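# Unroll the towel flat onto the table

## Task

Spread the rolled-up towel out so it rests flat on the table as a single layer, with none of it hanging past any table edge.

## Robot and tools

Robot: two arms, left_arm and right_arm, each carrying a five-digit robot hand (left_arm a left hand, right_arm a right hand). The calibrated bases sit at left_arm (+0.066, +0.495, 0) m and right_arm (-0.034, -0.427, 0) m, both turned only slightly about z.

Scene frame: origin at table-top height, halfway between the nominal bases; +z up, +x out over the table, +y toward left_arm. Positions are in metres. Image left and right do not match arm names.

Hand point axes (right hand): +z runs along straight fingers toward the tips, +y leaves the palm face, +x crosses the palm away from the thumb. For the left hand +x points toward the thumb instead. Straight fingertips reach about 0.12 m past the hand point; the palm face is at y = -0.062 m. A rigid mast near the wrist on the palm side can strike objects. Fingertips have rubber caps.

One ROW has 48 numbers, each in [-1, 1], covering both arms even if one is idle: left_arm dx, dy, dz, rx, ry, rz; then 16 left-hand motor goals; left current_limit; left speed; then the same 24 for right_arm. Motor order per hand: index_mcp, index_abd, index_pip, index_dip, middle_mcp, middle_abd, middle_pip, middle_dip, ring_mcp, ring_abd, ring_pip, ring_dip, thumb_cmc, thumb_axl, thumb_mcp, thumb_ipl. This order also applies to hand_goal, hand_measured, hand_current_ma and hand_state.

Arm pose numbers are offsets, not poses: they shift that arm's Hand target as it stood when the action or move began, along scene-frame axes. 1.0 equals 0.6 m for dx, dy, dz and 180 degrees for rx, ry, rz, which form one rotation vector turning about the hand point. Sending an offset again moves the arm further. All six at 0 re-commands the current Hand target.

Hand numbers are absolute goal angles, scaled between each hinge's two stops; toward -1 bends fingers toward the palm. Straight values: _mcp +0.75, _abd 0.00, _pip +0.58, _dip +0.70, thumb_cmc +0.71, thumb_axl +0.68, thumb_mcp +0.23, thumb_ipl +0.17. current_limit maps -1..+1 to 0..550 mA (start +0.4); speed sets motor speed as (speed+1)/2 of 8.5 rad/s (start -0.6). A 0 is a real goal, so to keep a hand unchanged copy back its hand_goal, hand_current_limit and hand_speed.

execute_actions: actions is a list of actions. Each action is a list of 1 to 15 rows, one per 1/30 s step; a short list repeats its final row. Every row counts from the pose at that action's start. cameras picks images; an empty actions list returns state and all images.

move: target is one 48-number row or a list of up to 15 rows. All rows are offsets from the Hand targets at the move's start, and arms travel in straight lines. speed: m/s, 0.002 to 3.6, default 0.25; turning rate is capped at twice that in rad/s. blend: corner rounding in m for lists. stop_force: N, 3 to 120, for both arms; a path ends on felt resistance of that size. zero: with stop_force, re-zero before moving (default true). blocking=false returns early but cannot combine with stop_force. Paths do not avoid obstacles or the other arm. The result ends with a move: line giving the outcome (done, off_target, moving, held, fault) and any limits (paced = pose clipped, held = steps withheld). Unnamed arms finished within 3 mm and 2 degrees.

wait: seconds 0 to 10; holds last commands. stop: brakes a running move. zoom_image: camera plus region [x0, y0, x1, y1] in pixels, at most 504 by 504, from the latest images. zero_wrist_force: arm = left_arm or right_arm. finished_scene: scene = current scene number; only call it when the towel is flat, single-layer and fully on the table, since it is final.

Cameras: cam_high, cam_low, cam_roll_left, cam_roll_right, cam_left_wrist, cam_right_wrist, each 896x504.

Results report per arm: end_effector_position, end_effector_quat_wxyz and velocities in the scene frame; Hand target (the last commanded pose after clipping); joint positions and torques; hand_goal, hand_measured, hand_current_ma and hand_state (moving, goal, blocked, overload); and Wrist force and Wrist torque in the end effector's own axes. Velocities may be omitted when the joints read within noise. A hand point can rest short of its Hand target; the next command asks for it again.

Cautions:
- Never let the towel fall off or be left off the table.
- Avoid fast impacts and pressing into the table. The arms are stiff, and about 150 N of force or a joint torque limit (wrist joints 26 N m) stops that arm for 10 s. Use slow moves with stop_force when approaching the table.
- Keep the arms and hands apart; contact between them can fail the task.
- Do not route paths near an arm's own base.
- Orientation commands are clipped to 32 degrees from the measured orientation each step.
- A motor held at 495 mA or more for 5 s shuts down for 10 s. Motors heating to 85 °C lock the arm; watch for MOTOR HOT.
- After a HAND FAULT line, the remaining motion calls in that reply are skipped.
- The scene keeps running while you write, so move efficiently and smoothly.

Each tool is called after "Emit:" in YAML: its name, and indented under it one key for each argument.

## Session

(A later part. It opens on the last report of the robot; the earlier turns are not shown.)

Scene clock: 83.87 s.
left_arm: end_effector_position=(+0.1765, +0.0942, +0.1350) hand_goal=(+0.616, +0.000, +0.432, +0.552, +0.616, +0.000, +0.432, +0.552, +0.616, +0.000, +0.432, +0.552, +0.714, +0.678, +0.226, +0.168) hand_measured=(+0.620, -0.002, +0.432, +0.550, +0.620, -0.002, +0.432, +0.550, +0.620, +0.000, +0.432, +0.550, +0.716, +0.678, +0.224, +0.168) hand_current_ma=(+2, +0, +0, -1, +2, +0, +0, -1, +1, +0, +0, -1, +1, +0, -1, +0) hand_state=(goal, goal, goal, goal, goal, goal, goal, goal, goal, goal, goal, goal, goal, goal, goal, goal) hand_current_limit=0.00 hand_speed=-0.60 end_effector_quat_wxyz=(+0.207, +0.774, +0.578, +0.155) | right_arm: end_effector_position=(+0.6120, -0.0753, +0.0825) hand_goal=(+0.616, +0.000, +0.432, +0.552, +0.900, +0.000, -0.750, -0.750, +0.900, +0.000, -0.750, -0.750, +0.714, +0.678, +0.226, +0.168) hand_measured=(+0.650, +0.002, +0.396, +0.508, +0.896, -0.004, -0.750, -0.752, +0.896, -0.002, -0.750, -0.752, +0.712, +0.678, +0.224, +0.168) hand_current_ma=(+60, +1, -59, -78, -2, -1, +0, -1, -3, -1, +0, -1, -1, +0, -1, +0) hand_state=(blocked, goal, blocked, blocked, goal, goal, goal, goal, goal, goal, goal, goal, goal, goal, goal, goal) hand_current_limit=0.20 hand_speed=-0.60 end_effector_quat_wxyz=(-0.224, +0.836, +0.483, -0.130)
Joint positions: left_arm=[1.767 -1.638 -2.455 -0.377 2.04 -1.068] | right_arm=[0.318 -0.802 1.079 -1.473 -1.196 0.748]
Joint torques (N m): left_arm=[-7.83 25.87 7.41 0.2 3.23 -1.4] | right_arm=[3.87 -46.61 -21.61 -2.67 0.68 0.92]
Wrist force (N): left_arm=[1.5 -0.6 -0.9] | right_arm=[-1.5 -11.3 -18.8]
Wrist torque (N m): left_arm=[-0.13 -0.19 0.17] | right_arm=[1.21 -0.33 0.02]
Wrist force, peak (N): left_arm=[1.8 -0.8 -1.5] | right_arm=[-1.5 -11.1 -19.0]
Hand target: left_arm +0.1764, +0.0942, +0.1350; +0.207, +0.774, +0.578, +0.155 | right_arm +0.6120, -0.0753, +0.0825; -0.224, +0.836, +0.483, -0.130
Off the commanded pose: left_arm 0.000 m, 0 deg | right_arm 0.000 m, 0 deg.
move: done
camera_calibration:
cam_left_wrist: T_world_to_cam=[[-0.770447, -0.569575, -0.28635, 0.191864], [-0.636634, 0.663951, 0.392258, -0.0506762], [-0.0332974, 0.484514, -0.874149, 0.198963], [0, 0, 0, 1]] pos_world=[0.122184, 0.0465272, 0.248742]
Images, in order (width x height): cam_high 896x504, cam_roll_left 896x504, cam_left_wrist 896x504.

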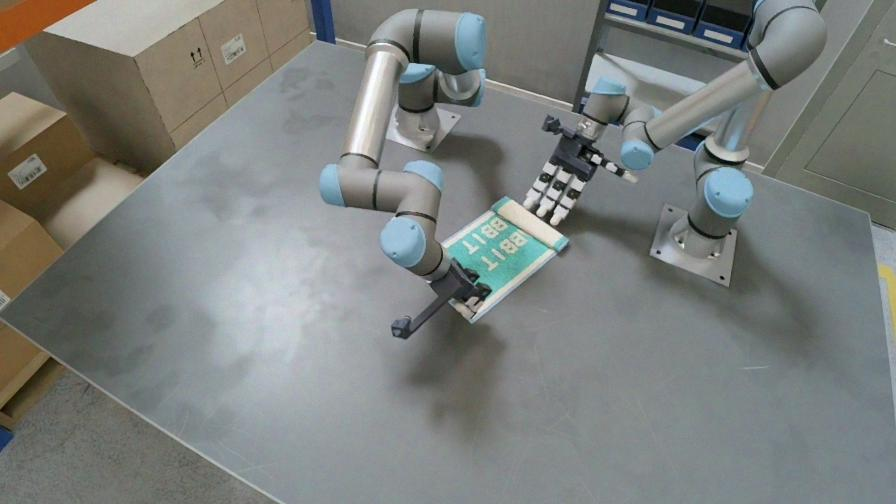

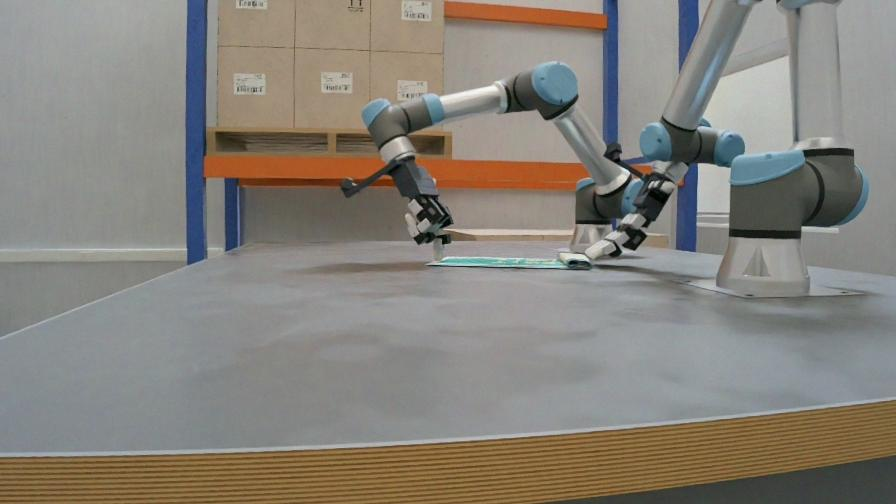

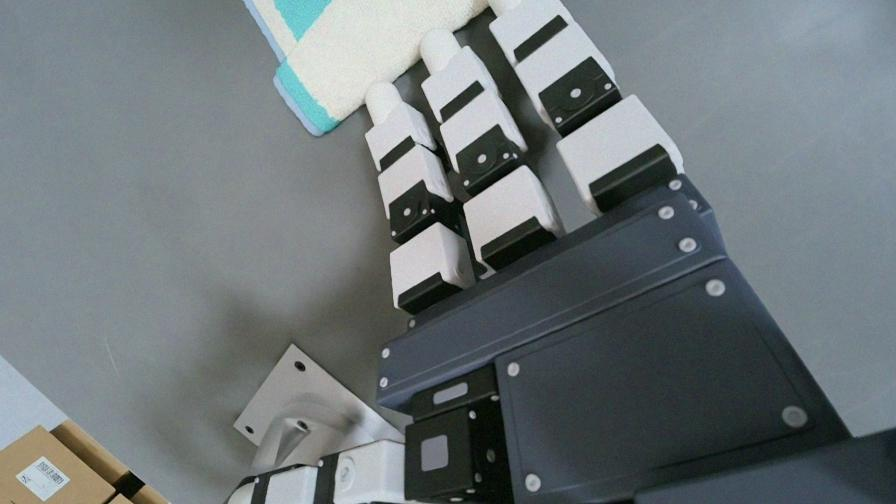

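Emit:
move:
  target:
    - [0,0,0.06,0,0,0,0.616,0,0.431,0.551,0.616,0,0.431,0.551,0.616,0,0.431,0.551,0.714,0.678,0.226,0.168,0.0,-0.6,0,0,0.0,0,0,0,0.616,0,0.431,0.551,0.9,0,-0.75,-0.75,0.9,0,-0.75,-0.75,0.714,0.678,0.226,0.168,0.2,-0.6]
    - [0.115,-0.034,0.05,0,0,0,0.616,0,0.431,0.551,0.616,0,0.431,0.551,0.616,0,0.431,0.551,0.714,0.678,0.226,0.168,0.0,-0.6,0,0,0.0,0,0,0,0.616,0,0.431,0.551,0.9,0,-0.75,-0.75,0.9,0,-0.75,-0.75,0.714,0.678,0.226,0.168,0.2,-0.6]
    - [0.115,-0.034,-0.0085,0,0,0,0.616,0,0.431,0.551,0.616,0,0.431,0.551,0.616,0,0.431,0.551,0.714,0.678,0.226,0.168,0.0,-0.6,0,0,0.0,0,0,0,0.616,0,0.431,0.551,0.9,0,-0.75,-0.75,0.9,0,-0.75,-0.75,0.714,0.678,0.226,0.168,0.2,-0.6]
    - [0.02,-0.006,-0.010,0,0,0,0.616,0,0.431,0.551,0.616,0,0.431,0.551,0.616,0,0.431,0.551,0.714,0.678,0.226,0.168,0.0,-0.6,0,0,0.0,0,0,0,0.616,0,0.431,0.551,0.9,0,-0.75,-0.75,0.9,0,-0.75,-0.75,0.714,0.678,0.226,0.168,0.2,-0.6]
  speed: [0.12,0.12,0.06,0.05]
  blend: [0.01,0.01,0,0]
  cameras: ["cam_high","cam_roll_left","cam_left_wrist"]

Emit:
zoom_image:
  camera: "cam_roll_left"
  region: [505, 195, 665, 285]

Emit:
zoom_image:
  camera: "cam_high"
  region: [440, 170, 580, 290]

Scene clock: 88.37 s.
left_arm: end_effector_position=(+0.1884, +0.0906, +0.1290) hand_goal=(+0.616, +0.000, +0.432, +0.552, +0.616, +0.000, +0.432, +0.552, +0.616, +0.000, +0.432, +0.552, +0.714, +0.678, +0.226, +0.168) hand_measured=(+0.590, +0.002, +0.412, +0.542, +0.590, +0.002, +0.414, +0.542, +0.602, +0.000, +0.416, +0.540, +0.716, +0.678, +0.224, +0.168) hand_current_ma=(-32, +0, -19, -6, -33, +0, -17, -6, -13, +0, -14, -7, +1, +0, -1, +0) hand_state=(blocked, goal, blocked, goal, blocked, goal, goal, goal, goal, goal, goal, goal, goal, goal, goal, goal) hand_current_limit=0.00 hand_speed=-0.60 end_effector_quat_wxyz=(+0.207, +0.774, +0.578, +0.155) | right_arm: end_effector_position=(+0.6120, -0.0753, +0.0825) hand_goal=(+0.616, +0.000, +0.432, +0.552, +0.900, +0.000, -0.750, -0.750, +0.900, +0.000, -0.750, -0.750, +0.714, +0.678, +0.226, +0.168) hand_measured=(+0.650, +0.002, +0.396, +0.508, +0.896, -0.004, -0.750, -0.752, +0.896, -0.002, -0.750, -0.752, +0.712, +0.678, +0.224, +0.168) hand_current_ma=(+60, +1, -59, -78, -2, -1, +0, -1, -3, -1, +0, -1, -1, +0, -1, +0) hand_state=(blocked, goal, blocked, blocked, goal, goal, goal, goal, goal, goal, goal, goal, goal, goal, goal, goal) hand_current_limit=0.20 hand_speed=-0.60 end_effector_quat_wxyz=(-0.224, +0.836, +0.483, -0.130)
Joint positions: left_arm=[1.799 -1.664 -2.458 -0.332 2.032 -1.034] | right_arm=[0.318 -0.802 1.079 -1.473 -1.196 0.748]
Joint torques (N m): left_arm=[-9.43 24.54 5.71 -0.56 2.29 -1.44] | right_arm=[3.62 -46.74 -21.87 -2.7 0.66 0.97]
Wrist force (N): left_arm=[1.9 1.9 -3.7] | right_arm=[-1.7 -11.2 -18.6]
Wrist torque (N m): left_arm=[-0.18 -0.24 0.15] | right_arm=[1.21 -0.30 0.00]
Wrist force, peak (N): left_arm=[2.3 3.6 -4.3] | right_arm=[-1.5 -11.3 -18.9]
Hand target: left_arm +0.1884, +0.0906, +0.1290; +0.207, +0.774, +0.578, +0.155 | right_arm +0.6120, -0.0753, +0.0825; -0.224, +0.836, +0.483, -0.130
Off the commanded pose: left_arm 0.000 m, 0 deg | right_arm 0.000 m, 0 deg.
move: done
camera_calibration:
cam_left_wrist: T_world_to_cam=[[-0.770447, -0.569575, -0.28635, 0.197235], [-0.636634, 0.663951, 0.392258, -0.0383173], [-0.0332974, 0.484514, -0.874149, 0.195771], [0, 0, 0, 1]] pos_world=[0.134084, 0.0429272, 0.242642]
Images, in order (width x height): cam_high 896x504, cam_roll_left 896x504, cam_left_wrist 896x504.

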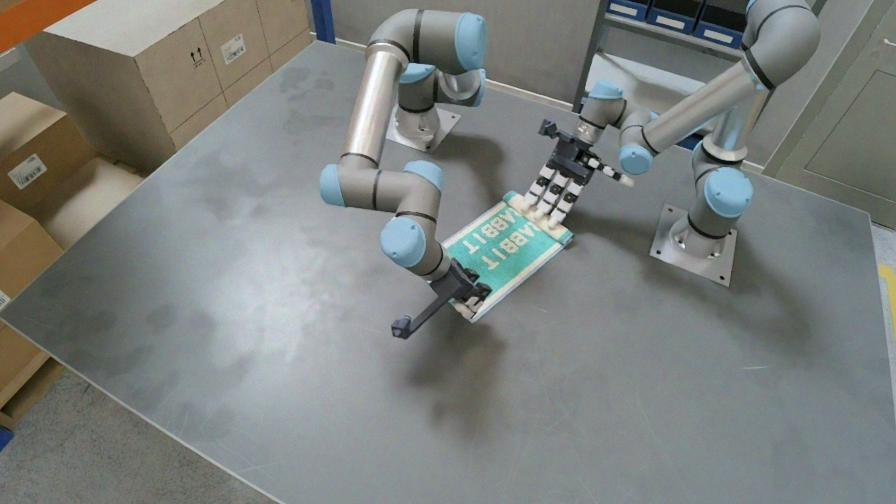

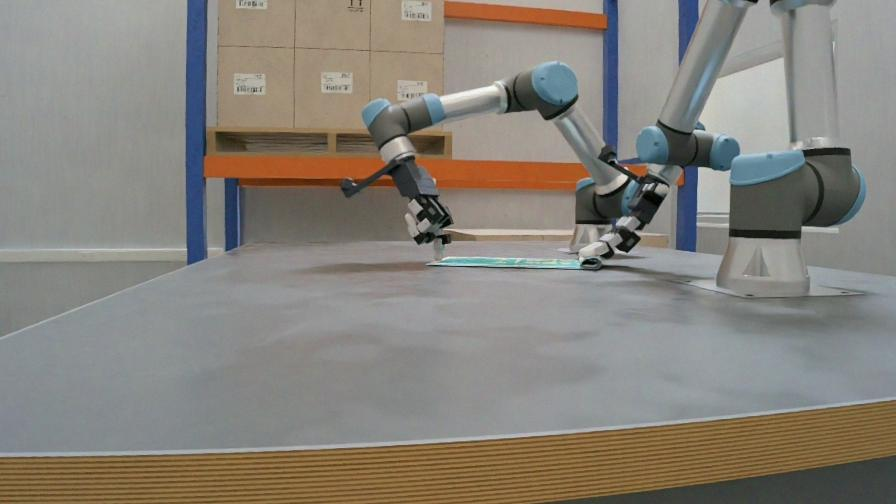

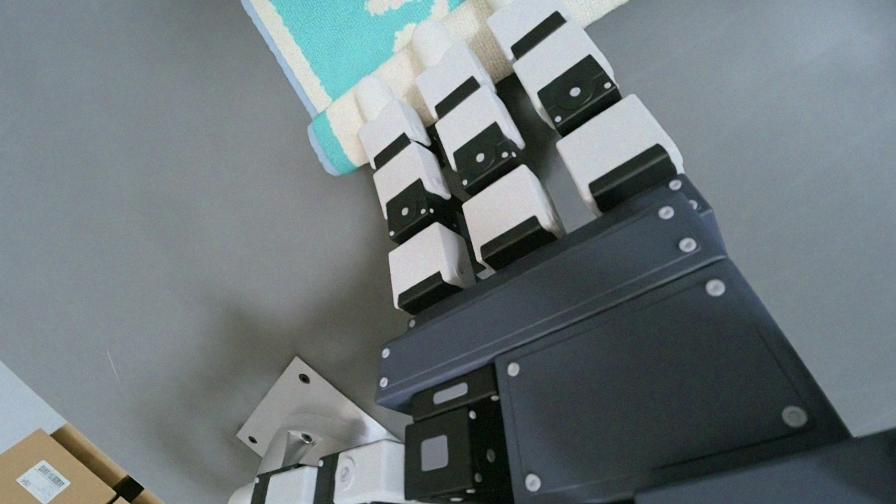

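Scaled by 3.150 from the camera's 896x504 image, which has a finer 1280x720 frame.

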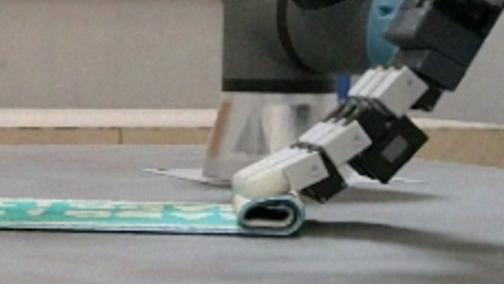

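Scaled by 3.600 from the camera's 896x504 image, which has a finer 1280x720 frame.

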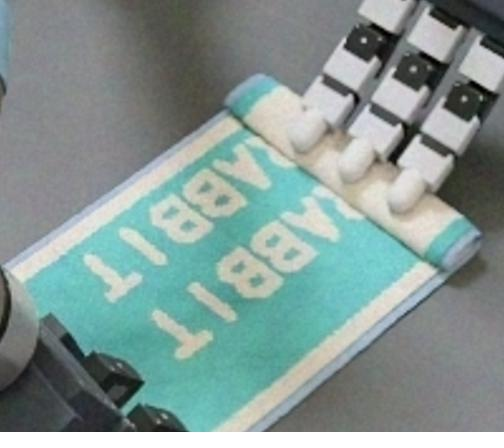

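Emit:
move:
  target:
    - [0,0,0.06,0,0,0,0.616,0,0.431,0.551,0.616,0,0.431,0.551,0.616,0,0.431,0.551,0.714,0.678,0.226,0.168,0.0,-0.6,0,0,0.0,0,0,0,0.616,0,0.431,0.551,0.9,0,-0.75,-0.75,0.9,0,-0.75,-0.75,0.714,0.678,0.226,0.168,0.2,-0.6]
    - [0.0383,-0.0092,0.05,0,0,-0.0194,0.616,0,0.431,0.551,0.616,0,0.431,0.551,0.616,0,0.431,0.551,0.714,0.678,0.226,0.168,0.0,-0.6,0,0,0.0,0,0,0,0.616,0,0.431,0.551,0.9,0,-0.75,-0.75,0.9,0,-0.75,-0.75,0.714,0.678,0.226,0.168,0.2,-0.6]
    - [0.0383,-0.0092,0.0008,0,0,-0.0194,0.616,0,0.431,0.551,0.616,0,0.431,0.551,0.616,0,0.431,0.551,0.714,0.678,0.226,0.168,0.0,-0.6,0,0,0.0,0,0,0,0.616,0,0.431,0.551,0.9,0,-0.75,-0.75,0.9,0,-0.75,-0.75,0.714,0.678,0.226,0.168,0.2,-0.6]
    - [-0.0557,0.025,-0.0033,0,0,-0.0194,0.616,0,0.431,0.551,0.616,0,0.431,0.551,0.616,0,0.431,0.551,0.714,0.678,0.226,0.168,0.0,-0.6,0,0,0.0,0,0,0,0.616,0,0.431,0.551,0.9,0,-0.75,-0.75,0.9,0,-0.75,-0.75,0.714,0.678,0.226,0.168,0.2,-0.6]
  speed: [0.12,0.12,0.06,0.05]
  blend: [0.01,0.01,0,0]
  cameras: ["cam_high","cam_roll_left","cam_left_wrist"]

Emit:
zoom_image:
  camera: "cam_roll_left"
  region: [505, 195, 665, 285]

Emit:
zoom_image:
  camera: "cam_high"
  region: [440, 160, 580, 280]

Scene clock: 92.10 s.
left_arm: end_effector_position=(+0.1550, +0.1056, +0.1270) hand_goal=(+0.616, +0.000, +0.432, +0.552, +0.616, +0.000, +0.432, +0.552, +0.616, +0.000, +0.432, +0.552, +0.714, +0.678, +0.226, +0.168) hand_measured=(+0.586, +0.002, +0.408, +0.542, +0.566, +0.002, +0.402, +0.538, +0.576, +0.004, +0.402, +0.536, +0.716, +0.678, +0.224, +0.168) hand_current_ma=(-40, +0, -23, -7, -85, +1, -34, -11, -63, +1, -34, -13, +1, +0, -1, +0) hand_state=(blocked, goal, blocked, goal, blocked, goal, blocked, goal, blocked, goal, blocked, goal, goal, goal, goal, goal) hand_current_limit=0.00 hand_speed=-0.60 end_effector_quat_wxyz=(+0.212, +0.791, +0.554, +0.149) | right_arm: end_effector_position=(+0.6120, -0.0753, +0.0825) hand_goal=(+0.616, +0.000, +0.432, +0.552, +0.900, +0.000, -0.750, -0.750, +0.900, +0.000, -0.750, -0.750, +0.714, +0.678, +0.226, +0.168) hand_measured=(+0.652, +0.002, +0.396, +0.508, +0.896, -0.004, -0.750, -0.752, +0.896, -0.002, -0.750, -0.752, +0.712, +0.678, +0.224, +0.168) hand_current_ma=(+60, +1, -59, -78, -2, -1, +0, -1, -3, -1, +0, -1, -1, +0, -1, +0) hand_state=(blocked, goal, blocked, blocked, goal, goal, goal, goal, goal, goal, goal, goal, goal, goal, goal, goal) hand_current_limit=0.20 hand_speed=-0.60 end_effector_quat_wxyz=(-0.224, +0.836, +0.483, -0.130)
Joint positions: left_arm=[1.721 -1.625 -2.509 -0.329 2.036 -1.052] | right_arm=[0.318 -0.802 1.079 -1.473 -1.196 0.748]
Joint torques (N m): left_arm=[-8.77 22.17 5.15 -1.53 1 -0.93] | right_arm=[4 -46.29 -21.67 -2.6 0.58 0.92]
Wrist force (N): left_arm=[2.4 6.5 -3.7] | right_arm=[-1.5 -11.3 -18.5]
Wrist torque (N m): left_arm=[-0.51 -0.23 0.02] | right_arm=[1.20 -0.33 0.02]
Wrist force, peak (N): left_arm=[2.4 6.5 -3.7] | right_arm=[-1.6 -11.3 -18.8]
Hand target: left_arm +0.1549, +0.1056, +0.1270; +0.212, +0.791, +0.554, +0.149 | right_arm +0.6120, -0.0753, +0.0825; -0.224, +0.836, +0.483, -0.130
Off the commanded pose: left_arm 0.000 m, 0 deg | right_arm 0.000 m, 0 deg.
move: done
camera_calibration:
cam_left_wrist: T_world_to_cam=[[-0.803706, -0.521568, -0.286396, 0.179637], [-0.595015, 0.701515, 0.392217, -0.0791632], [-0.00365693, 0.485638, -0.874153, 0.181027], [0, 0, 0, 1]] pos_world=[0.0979346, 0.0613138, 0.240742]
Images, in order (width x height): cam_high 896x504, cam_roll_left 896x504, cam_left_wrist 896x504.

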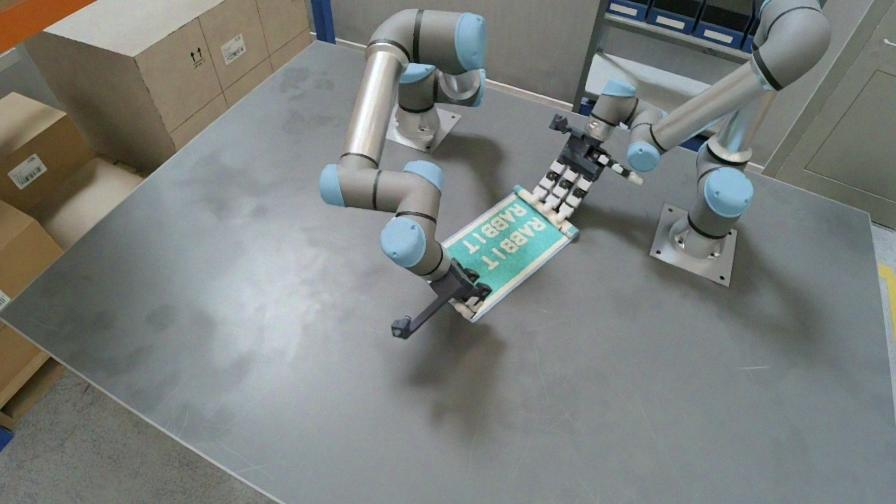

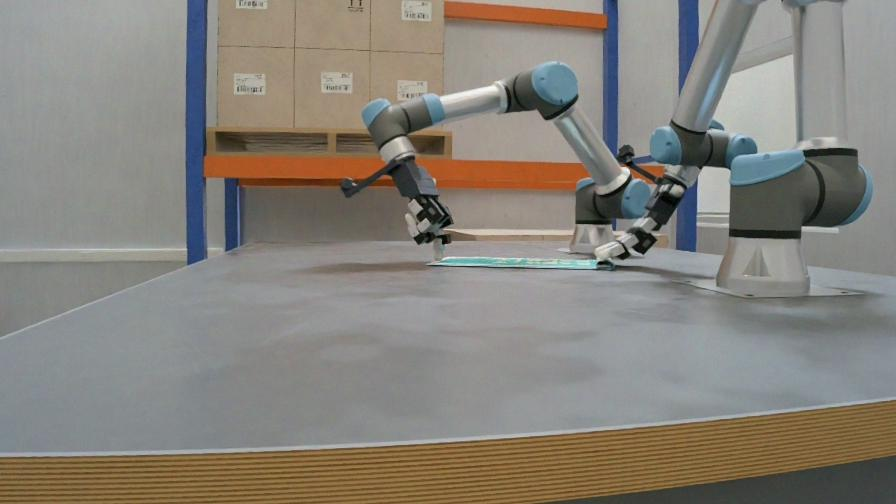

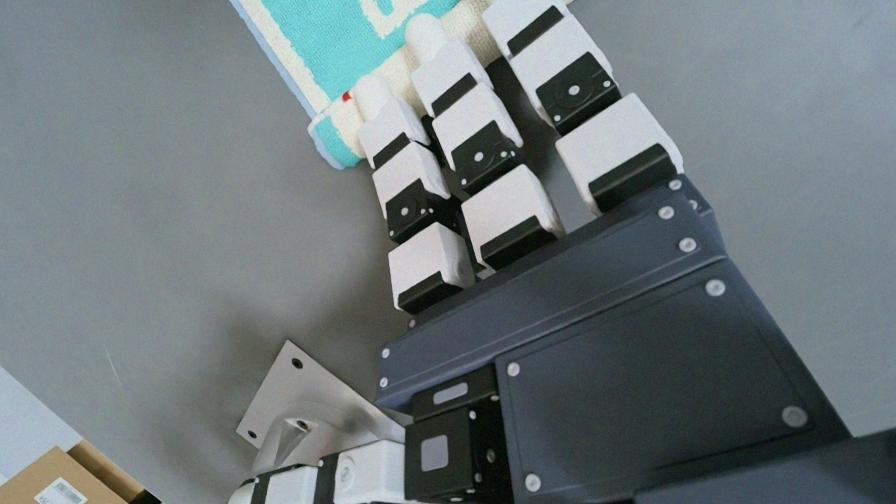

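Scaled by 3.150 from the camera's 896x504 image, which has a finer 1280x720 frame.

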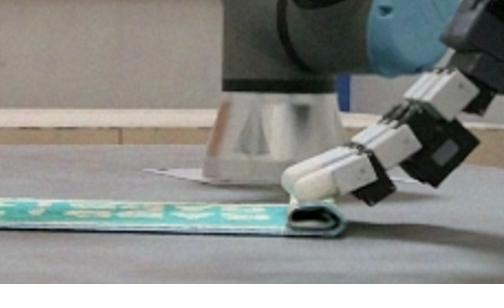

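Scaled by 3.600 from the camera's 896x504 image, which has a finer 1280x720 frame.

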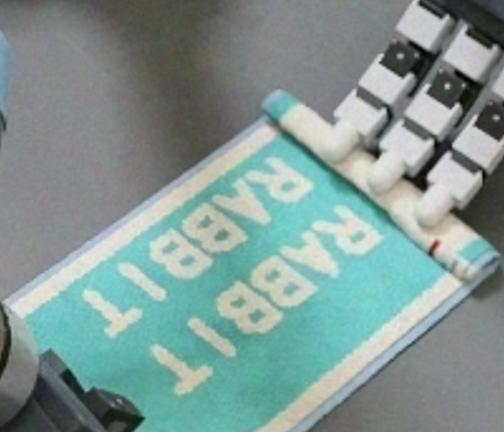

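Emit:
move:
  target:
    - [-0.055,0.02,-0.0005,0,0,0,0.616,0,0.431,0.551,0.616,0,0.431,0.551,0.616,0,0.431,0.551,0.714,0.678,0.226,0.168,0.0,-0.6,0,0,0.0,0,0,0,0.616,0,0.431,0.551,0.9,0,-0.75,-0.75,0.9,0,-0.75,-0.75,0.714,0.678,0.226,0.168,0.2,-0.6]
  speed: [0.05]
  cameras: ["cam_high","cam_roll_left","cam_left_wrist"]

Emit:
zoom_image:
  camera: "cam_roll_left"
  region: [505, 195, 665, 285]

Emit:
zoom_image:
  camera: "cam_high"
  region: [440, 150, 580, 270]

Scene clock: 93.87 s.
left_arm: end_effector_position=(+0.1220, +0.1176, +0.1267) hand_goal=(+0.616, +0.000, +0.432, +0.552, +0.616, +0.000, +0.432, +0.552, +0.616, +0.000, +0.432, +0.552, +0.714, +0.678, +0.226, +0.168) hand_measured=(+0.618, +0.002, +0.430, +0.548, +0.612, +0.002, +0.424, +0.544, +0.582, +0.010, +0.396, +0.526, +0.716, +0.678, +0.224, +0.168) hand_current_ma=(+1, +0, -1, -1, -2, +0, -5, -4, -49, +5, -46, -27, +1, +0, -1, +0) hand_state=(goal, goal, goal, goal, goal, goal, goal, goal, blocked, goal, blocked, blocked, goal, goal, goal, goal) hand_current_limit=0.00 hand_speed=-0.60 end_effector_quat_wxyz=(+0.212, +0.791, +0.554, +0.149) | right_arm: end_effector_position=(+0.6120, -0.0753, +0.0825) hand_goal=(+0.616, +0.000, +0.432, +0.552, +0.900, +0.000, -0.750, -0.750, +0.900, +0.000, -0.750, -0.750, +0.714, +0.678, +0.226, +0.168) hand_measured=(+0.652, +0.002, +0.396, +0.508, +0.896, -0.004, -0.750, -0.752, +0.896, -0.002, -0.750, -0.752, +0.712, +0.678, +0.224, +0.168) hand_current_ma=(+60, +1, -59, -78, -2, -1, +0, -1, -3, -1, +0, -1, -1, +0, -1, +0) hand_state=(blocked, goal, blocked, blocked, goal, goal, goal, goal, goal, goal, goal, goal, goal, goal, goal, goal) hand_current_limit=0.20 hand_speed=-0.60 end_effector_quat_wxyz=(-0.224, +0.836, +0.483, -0.130)
Joint positions: left_arm=[1.624 -1.605 -2.509 -0.397 2.058 -1.158] | right_arm=[0.318 -0.802 1.079 -1.473 -1.196 0.748]
Joint torques (N m): left_arm=[-8.27 23.64 21.14 -0.34 2.79 -1.65] | right_arm=[3.19 -46.09 -21.4 -2.55 0.58 0.96]
Wrist force (N): left_arm=[1.9 -0.3 -3.3] | right_arm=[-1.5 -11.1 -18.5]
Wrist torque (N m): left_arm=[-0.10 -0.25 0.13] | right_arm=[1.22 -0.32 0.02]
Wrist force, peak (N): left_arm=[2.4 7.7 -4.7] | right_arm=[-1.5 -11.3 -18.7]
Hand target: left_arm +0.1219, +0.1176, +0.1267; +0.212, +0.791, +0.554, +0.149 | right_arm +0.6120, -0.0753, +0.0825; -0.224, +0.836, +0.483, -0.130
Off the commanded pose: left_arm 0.000 m, 0 deg | right_arm 0.000 m, 0 deg.
move: done
camera_calibration:
cam_left_wrist: T_world_to_cam=[[-0.803706, -0.521568, -0.286396, 0.159288], [-0.595015, 0.701515, 0.392217, -0.107099], [-0.00365693, 0.485638, -0.874153, 0.174816], [0, 0, 0, 1]] pos_world=[0.0649346, 0.0733138, 0.240442]
Images, in order (width x height): cam_high 896x504, cam_roll_left 896x504, cam_left_wrist 896x504.

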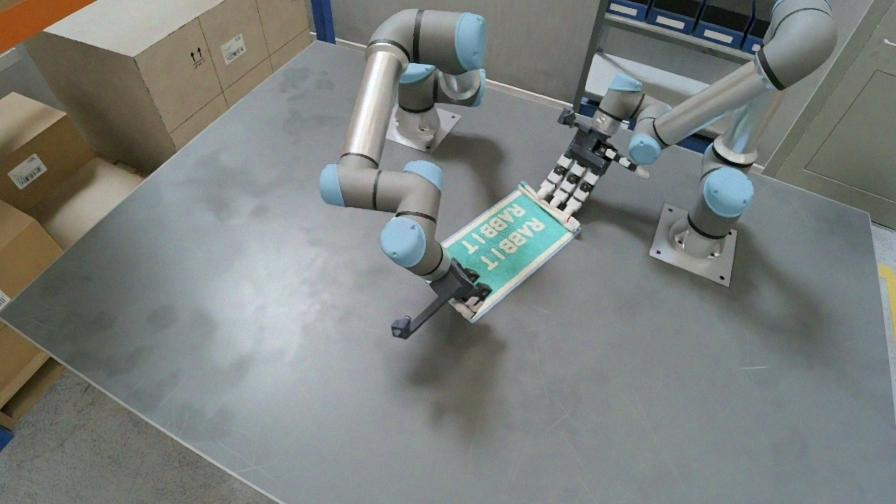

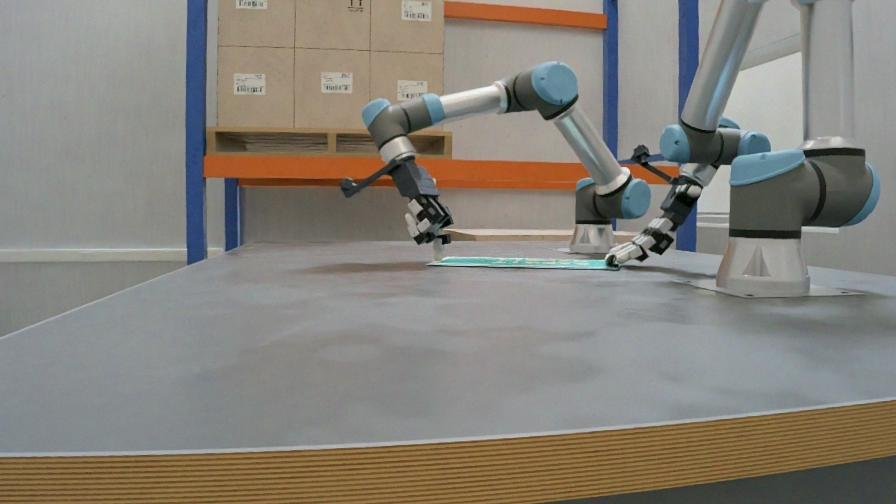

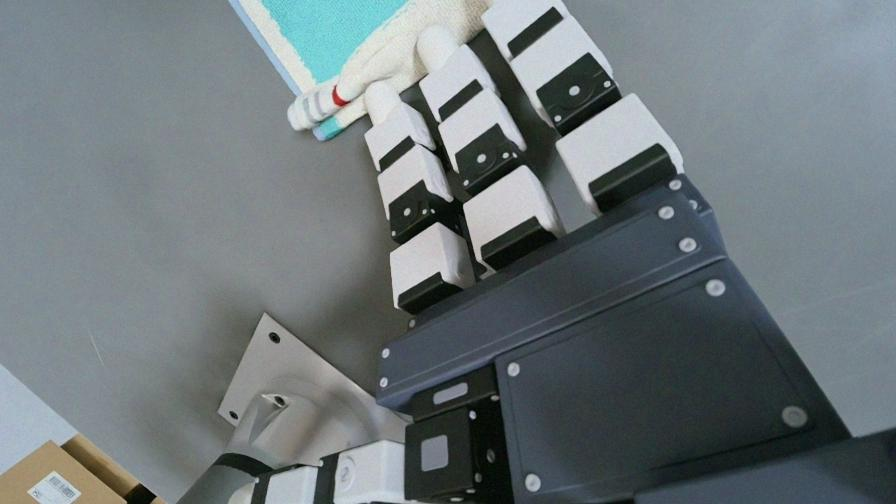

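Scaled by 3.150 from the camera's 896x504 image, which has a finer 1280x720 frame.

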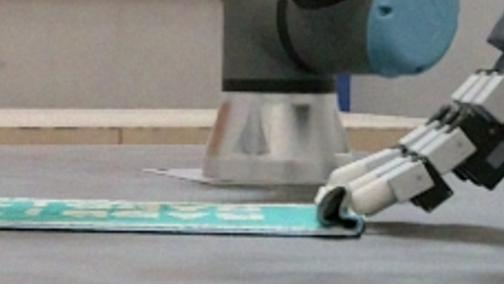

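Scaled by 3.600 from the camera's 896x504 image, which has a finer 1280x720 frame.

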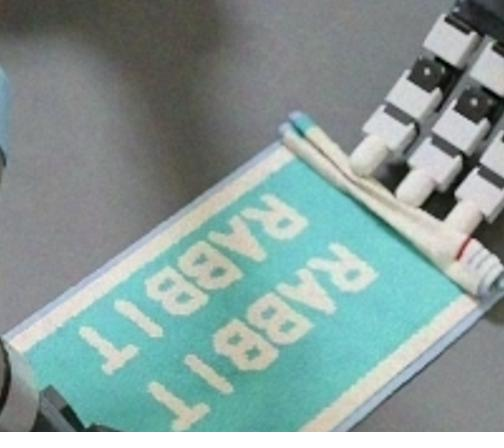

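Emit:
move:
  target:
    - [0,0,0.1,0,0,0,0.616,0,0.431,0.551,0.616,0,0.431,0.551,0.616,0,0.431,0.551,0.714,0.678,0.226,0.168,0.0,-0.6,0,0,0.0,0,0,0,0.616,0,0.431,0.551,0.9,0,-0.75,-0.75,0.9,0,-0.75,-0.75,0.714,0.678,0.226,0.168,0.2,-0.6]
  speed: [0.1]
  cameras: ["cam_high","cam_roll_left","cam_left_wrist","cam_roll_right","cam_low"]

Emit:
zoom_image:
  camera: "cam_roll_left"
  region: [565, 235, 645, 285]

Emit:
zoom_image:
  camera: "cam_high"
  region: [500, 160, 600, 250]

Emit:
zoom_image:
  camera: "cam_left_wrist"
  region: [200, 0, 560, 240]

Emit:
zoom_image:
  camera: "cam_low"
  region: [300, 240, 500, 360]

Scene clock: 95.70 s.
left_arm: end_effector_position=(+0.1219, +0.1176, +0.1866) hand_goal=(+0.616, +0.000, +0.432, +0.552, +0.616, +0.000, +0.432, +0.552, +0.616, +0.000, +0.432, +0.552, +0.714, +0.678, +0.226, +0.168) hand_measured=(+0.620, +0.002, +0.432, +0.550, +0.620, +0.002, +0.432, +0.550, +0.620, +0.004, +0.432, +0.550, +0.716, +0.678, +0.224, +0.168) hand_current_ma=(+2, +0, +0, -1, +1, +0, +0, -1, +1, +1, +0, -1, +1, +0, -1, +0) hand_state=(goal, goal, goal, goal, goal, goal, goal, goal, goal, goal, goal, goal, goal, goal, goal, goal) hand_current_limit=0.00 hand_speed=-0.60 end_effector_quat_wxyz=(+0.212, +0.791, +0.554, +0.149) | right_arm: end_effector_position=(+0.6120, -0.0753, +0.0825) hand_goal=(+0.616, +0.000, +0.432, +0.552, +0.900, +0.000, -0.750, -0.750, +0.900, +0.000, -0.750, -0.750, +0.714, +0.678, +0.226, +0.168) hand_measured=(+0.652, +0.002, +0.396, +0.508, +0.896, -0.004, -0.750, -0.752, +0.896, -0.002, -0.750, -0.752, +0.712, +0.678, +0.224, +0.168) hand_current_ma=(+60, +1, -59, -78, -2, -1, +0, -1, -3, -1, +0, -1, -1, +0, -1, +0) hand_state=(blocked, goal, blocked, blocked, goal, goal, goal, goal, goal, goal, goal, goal, goal, goal, goal, goal) hand_current_limit=0.20 hand_speed=-0.60 end_effector_quat_wxyz=(-0.224, +0.836, +0.483, -0.130)
Joint positions: left_arm=[1.624 -1.434 -2.434 -0.643 2.058 -1.158] | right_arm=[0.318 -0.802 1.079 -1.473 -1.196 0.748]
Joint torques (N m): left_arm=[-3.93 19.91 25.43 -0.16 -1.2 -1.33] | right_arm=[3.63 -46.47 -21.69 -2.51 0.57 0.95]
Wrist force (N): left_arm=[1.5 -0.6 -0.7] | right_arm=[-1.4 -11.0 -18.8]
Wrist torque (N m): left_arm=[-0.17 -0.19 0.13] | right_arm=[1.25 -0.33 0.03]
Wrist force, peak (N): left_arm=[1.9 -0.2 -3.6] | right_arm=[-1.4 -11.2 -18.9]
Hand target: left_arm +0.1219, +0.1176, +0.1867; +0.212, +0.791, +0.554, +0.149 | right_arm +0.6120, -0.0753, +0.0825; -0.224, +0.836, +0.483, -0.130
Off the commanded pose: left_arm 0.000 m, 0 deg | right_arm 0.000 m, 0 deg.
move: done
camera_calibration:
cam_left_wrist: T_world_to_cam=[[-0.803706, -0.521568, -0.286396, 0.176415], [-0.595015, 0.701515, 0.392217, -0.130723], [-0.00365693, 0.485638, -0.874153, 0.227129], [0, 0, 0, 1]] pos_world=[0.0648346, 0.0734138, 0.300342]
Images, in order (width x height): cam_high 896x504, cam_low 896x504, cam_roll_left 896x504, cam_roll_right 896x504, cam_left_wrist 896x504.

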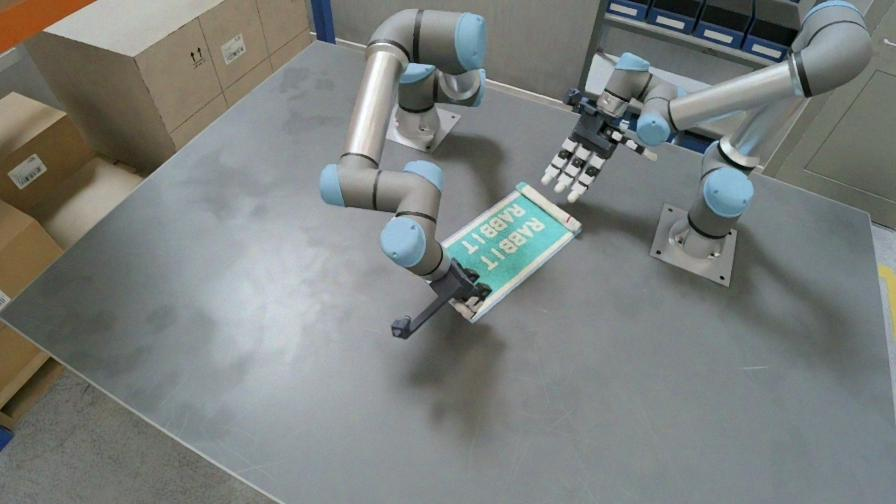

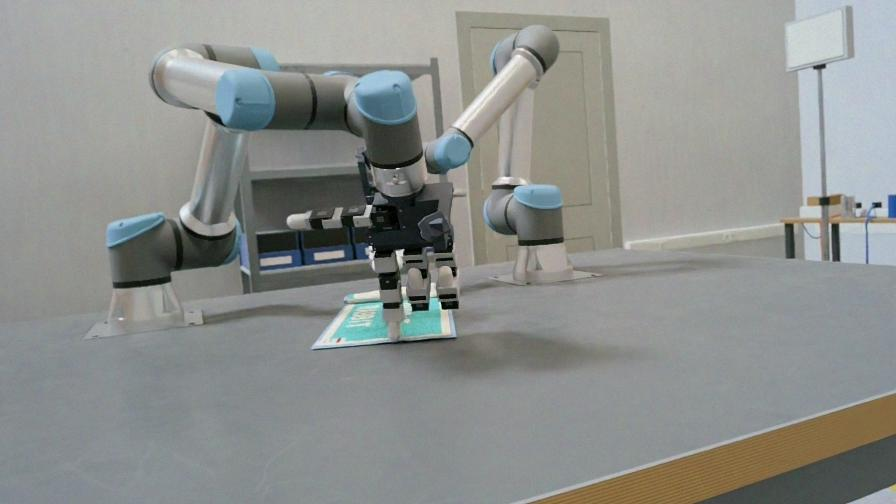

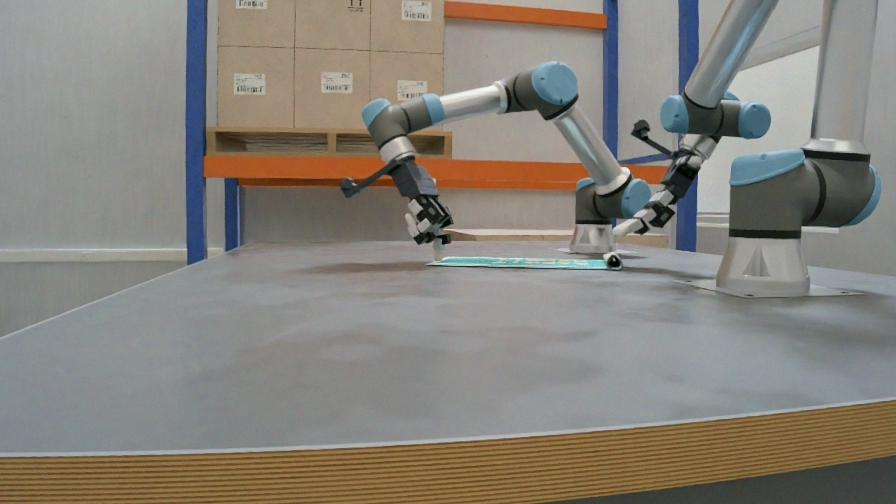

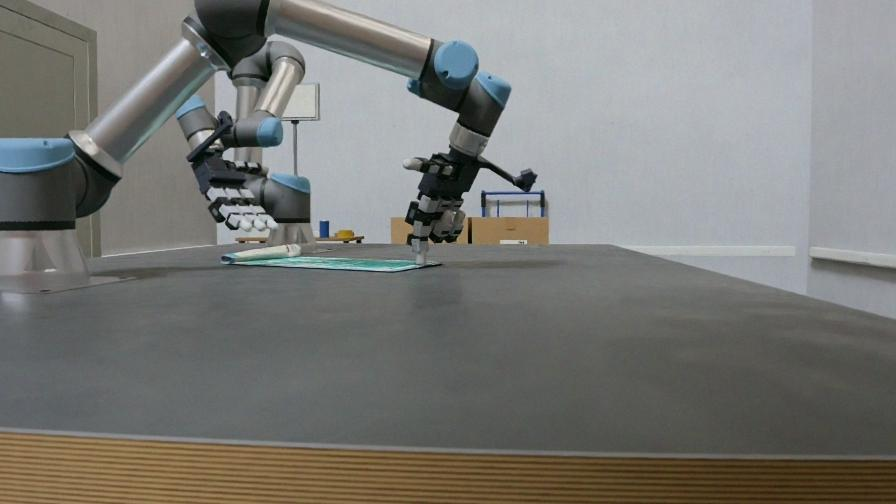

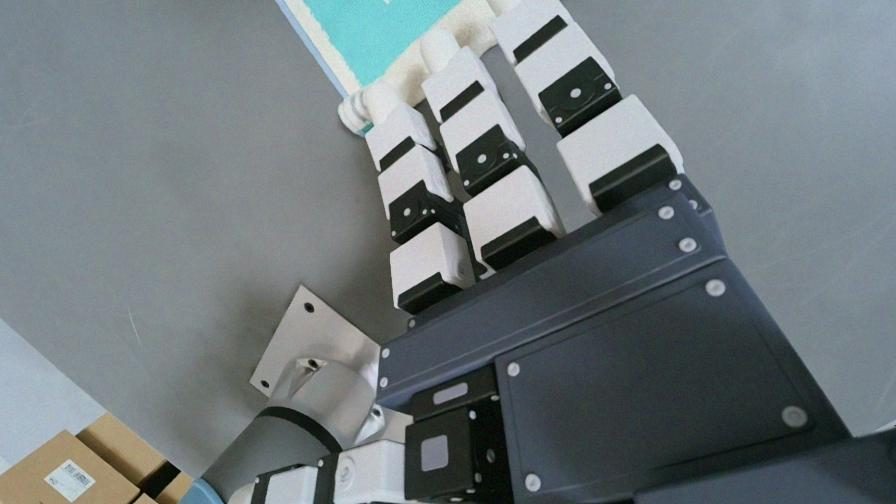

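Scaled by 6.300 from the camera's 896x504 image, which has a finer 1280x720 frame.

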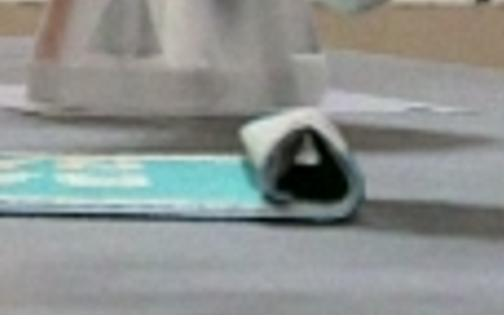

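Scaled by 5.040 from the camera's 896x504 image, which has a finer 1280x720 frame.

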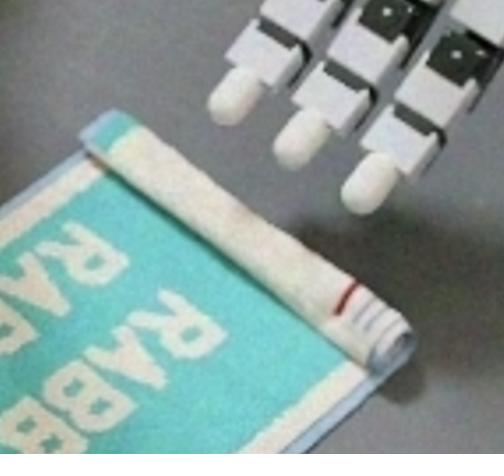

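Scaled by 1.400 from the camera's 896x504 image, which has a finer 1280x720 frame.

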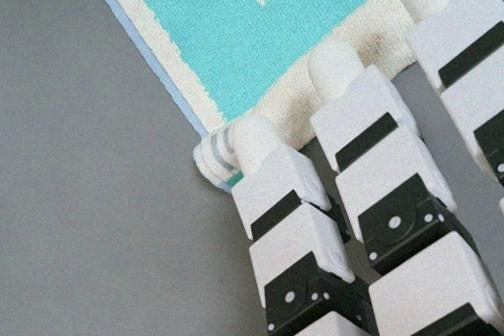

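Scaled by 2.520 from the camera's 896x504 image, which has a finer 1280x720 frame.

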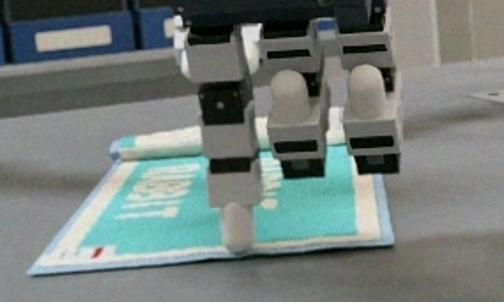

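Emit:
move:
  target:
    - [0.0652,-0.031,0,0,0,0,0.616,0,0.431,0.551,0.616,0,0.431,0.551,0.616,0,0.431,0.551,0.714,0.678,0.226,0.168,0.0,-0.6,0,0,0,0,0,0,0.616,0,0.431,0.551,0.9,0,-0.75,-0.75,0.9,0,-0.75,-0.75,0.714,0.678,0.226,0.168,0.2,-0.6]
    - [0.0652,-0.031,-0.0928,0,0,0,0.616,0,0.431,0.551,0.616,0,0.431,0.551,0.616,0,0.431,0.551,0.714,0.678,0.226,0.168,0.0,-0.6,0,0,0,0,0,0,0.616,0,0.431,0.551,0.9,0,-0.75,-0.75,0.9,0,-0.75,-0.75,0.714,0.678,0.226,0.168,0.2,-0.6]
  speed: [0.1,0.05]
  cameras: ["cam_high","cam_roll_left"]

Emit:
zoom_image:
  camera: "cam_high"
  region: [480, 140, 620, 240]

Scene clock: 99.67 s.
left_arm: end_effector_position=(+0.1611, +0.0990, +0.1311) hand_goal=(+0.616, +0.000, +0.432, +0.552, +0.616, +0.000, +0.432, +0.552, +0.616, +0.000, +0.432, +0.552, +0.714, +0.678, +0.226, +0.168) hand_measured=(+0.620, +0.002, +0.432, +0.550, +0.620, +0.002, +0.432, +0.550, +0.620, +0.004, +0.432, +0.550, +0.716, +0.678, +0.224, +0.168) hand_current_ma=(+2, +0, +0, -1, +2, +0, +0, -1, +1, +1, +0, -1, +1, +0, -1, +0) hand_state=(goal, goal, goal, goal, goal, goal, goal, goal, goal, goal, goal, goal, goal, goal, goal, goal) hand_current_limit=0.00 hand_speed=-0.60 end_effector_quat_wxyz=(+0.212, +0.791, +0.554, +0.149) | right_arm: end_effector_position=(+0.6120, -0.0753, +0.0825) hand_goal=(+0.616, +0.000, +0.432, +0.552, +0.900, +0.000, -0.750, -0.750, +0.900, +0.000, -0.750, -0.750, +0.714, +0.678, +0.226, +0.168) hand_measured=(+0.652, +0.002, +0.396, +0.508, +0.896, -0.004, -0.750, -0.752, +0.896, -0.002, -0.750, -0.752, +0.712, +0.678, +0.224, +0.168) hand_current_ma=(+60, +1, -59, -78, -2, -1, +0, -1, -3, -1, +0, -1, -1, +0, -1, +0) hand_state=(blocked, goal, blocked, blocked, goal, goal, goal, goal, goal, goal, goal, goal, goal, goal, goal, goal) hand_current_limit=0.20 hand_speed=-0.60 end_effector_quat_wxyz=(-0.224, +0.836, +0.483, -0.130)
Joint positions: left_arm=[1.736 -1.625 -2.492 -0.338 2.032 -1.035] | right_arm=[0.318 -0.802 1.079 -1.473 -1.196 0.748]
Joint torques (N m): left_arm=[7.09 7.4 6.14 5.99 2.95 1.36] | right_arm=[3.72 -46.53 -21.06 -2.51 0.5 0.91]
Wrist force (N): left_arm=[1.8 -0.8 -1.1] | right_arm=[-1.5 -11.2 -18.6]
Wrist torque (N m): left_arm=[-0.16 -0.23 0.07] | right_arm=[1.21 -0.34 0.02]
Wrist force, peak (N): left_arm=[1.8 -1.3 -1.0] | right_arm=[-1.3 -11.2 -18.9]
Hand target: left_arm +0.1611, +0.0990, +0.1310; +0.212, +0.791, +0.554, +0.149 | right_arm +0.6120, -0.0753, +0.0825; -0.224, +0.836, +0.483, -0.130
Off the commanded pose: left_arm 0.000 m, 0 deg | right_arm 0.000 m, 0 deg.
move: done
Images, in order (width x height): cam_high 896x504, cam_roll_left 896x504.

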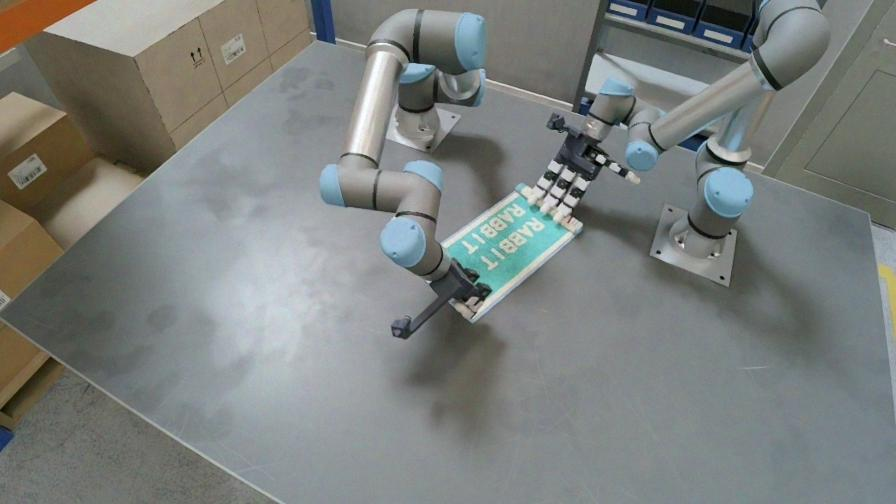

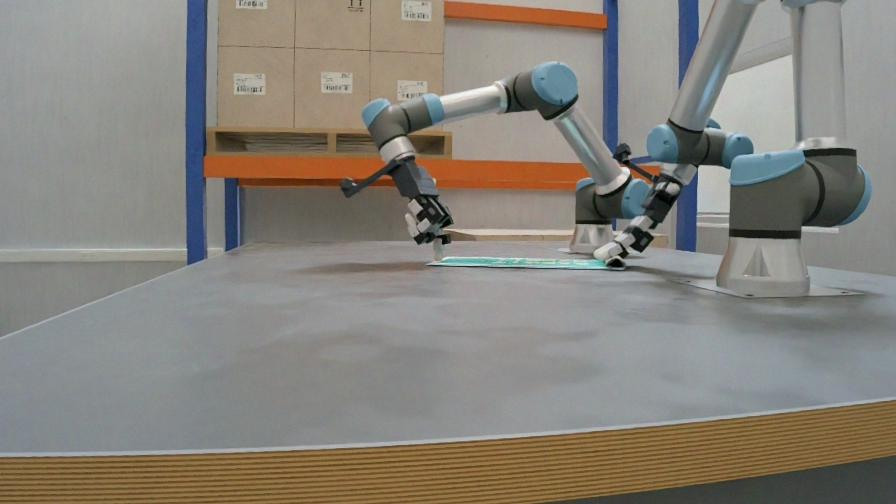

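Scaled by 3.600 from the camera's 896x504 image, which has a finer 1280x720 frame.

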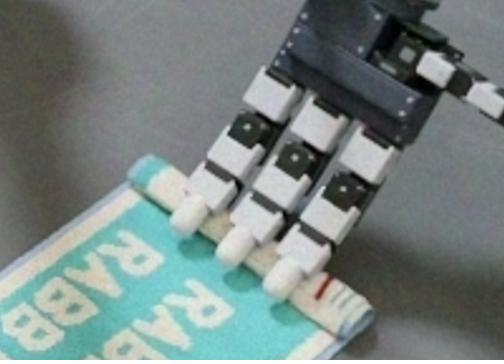

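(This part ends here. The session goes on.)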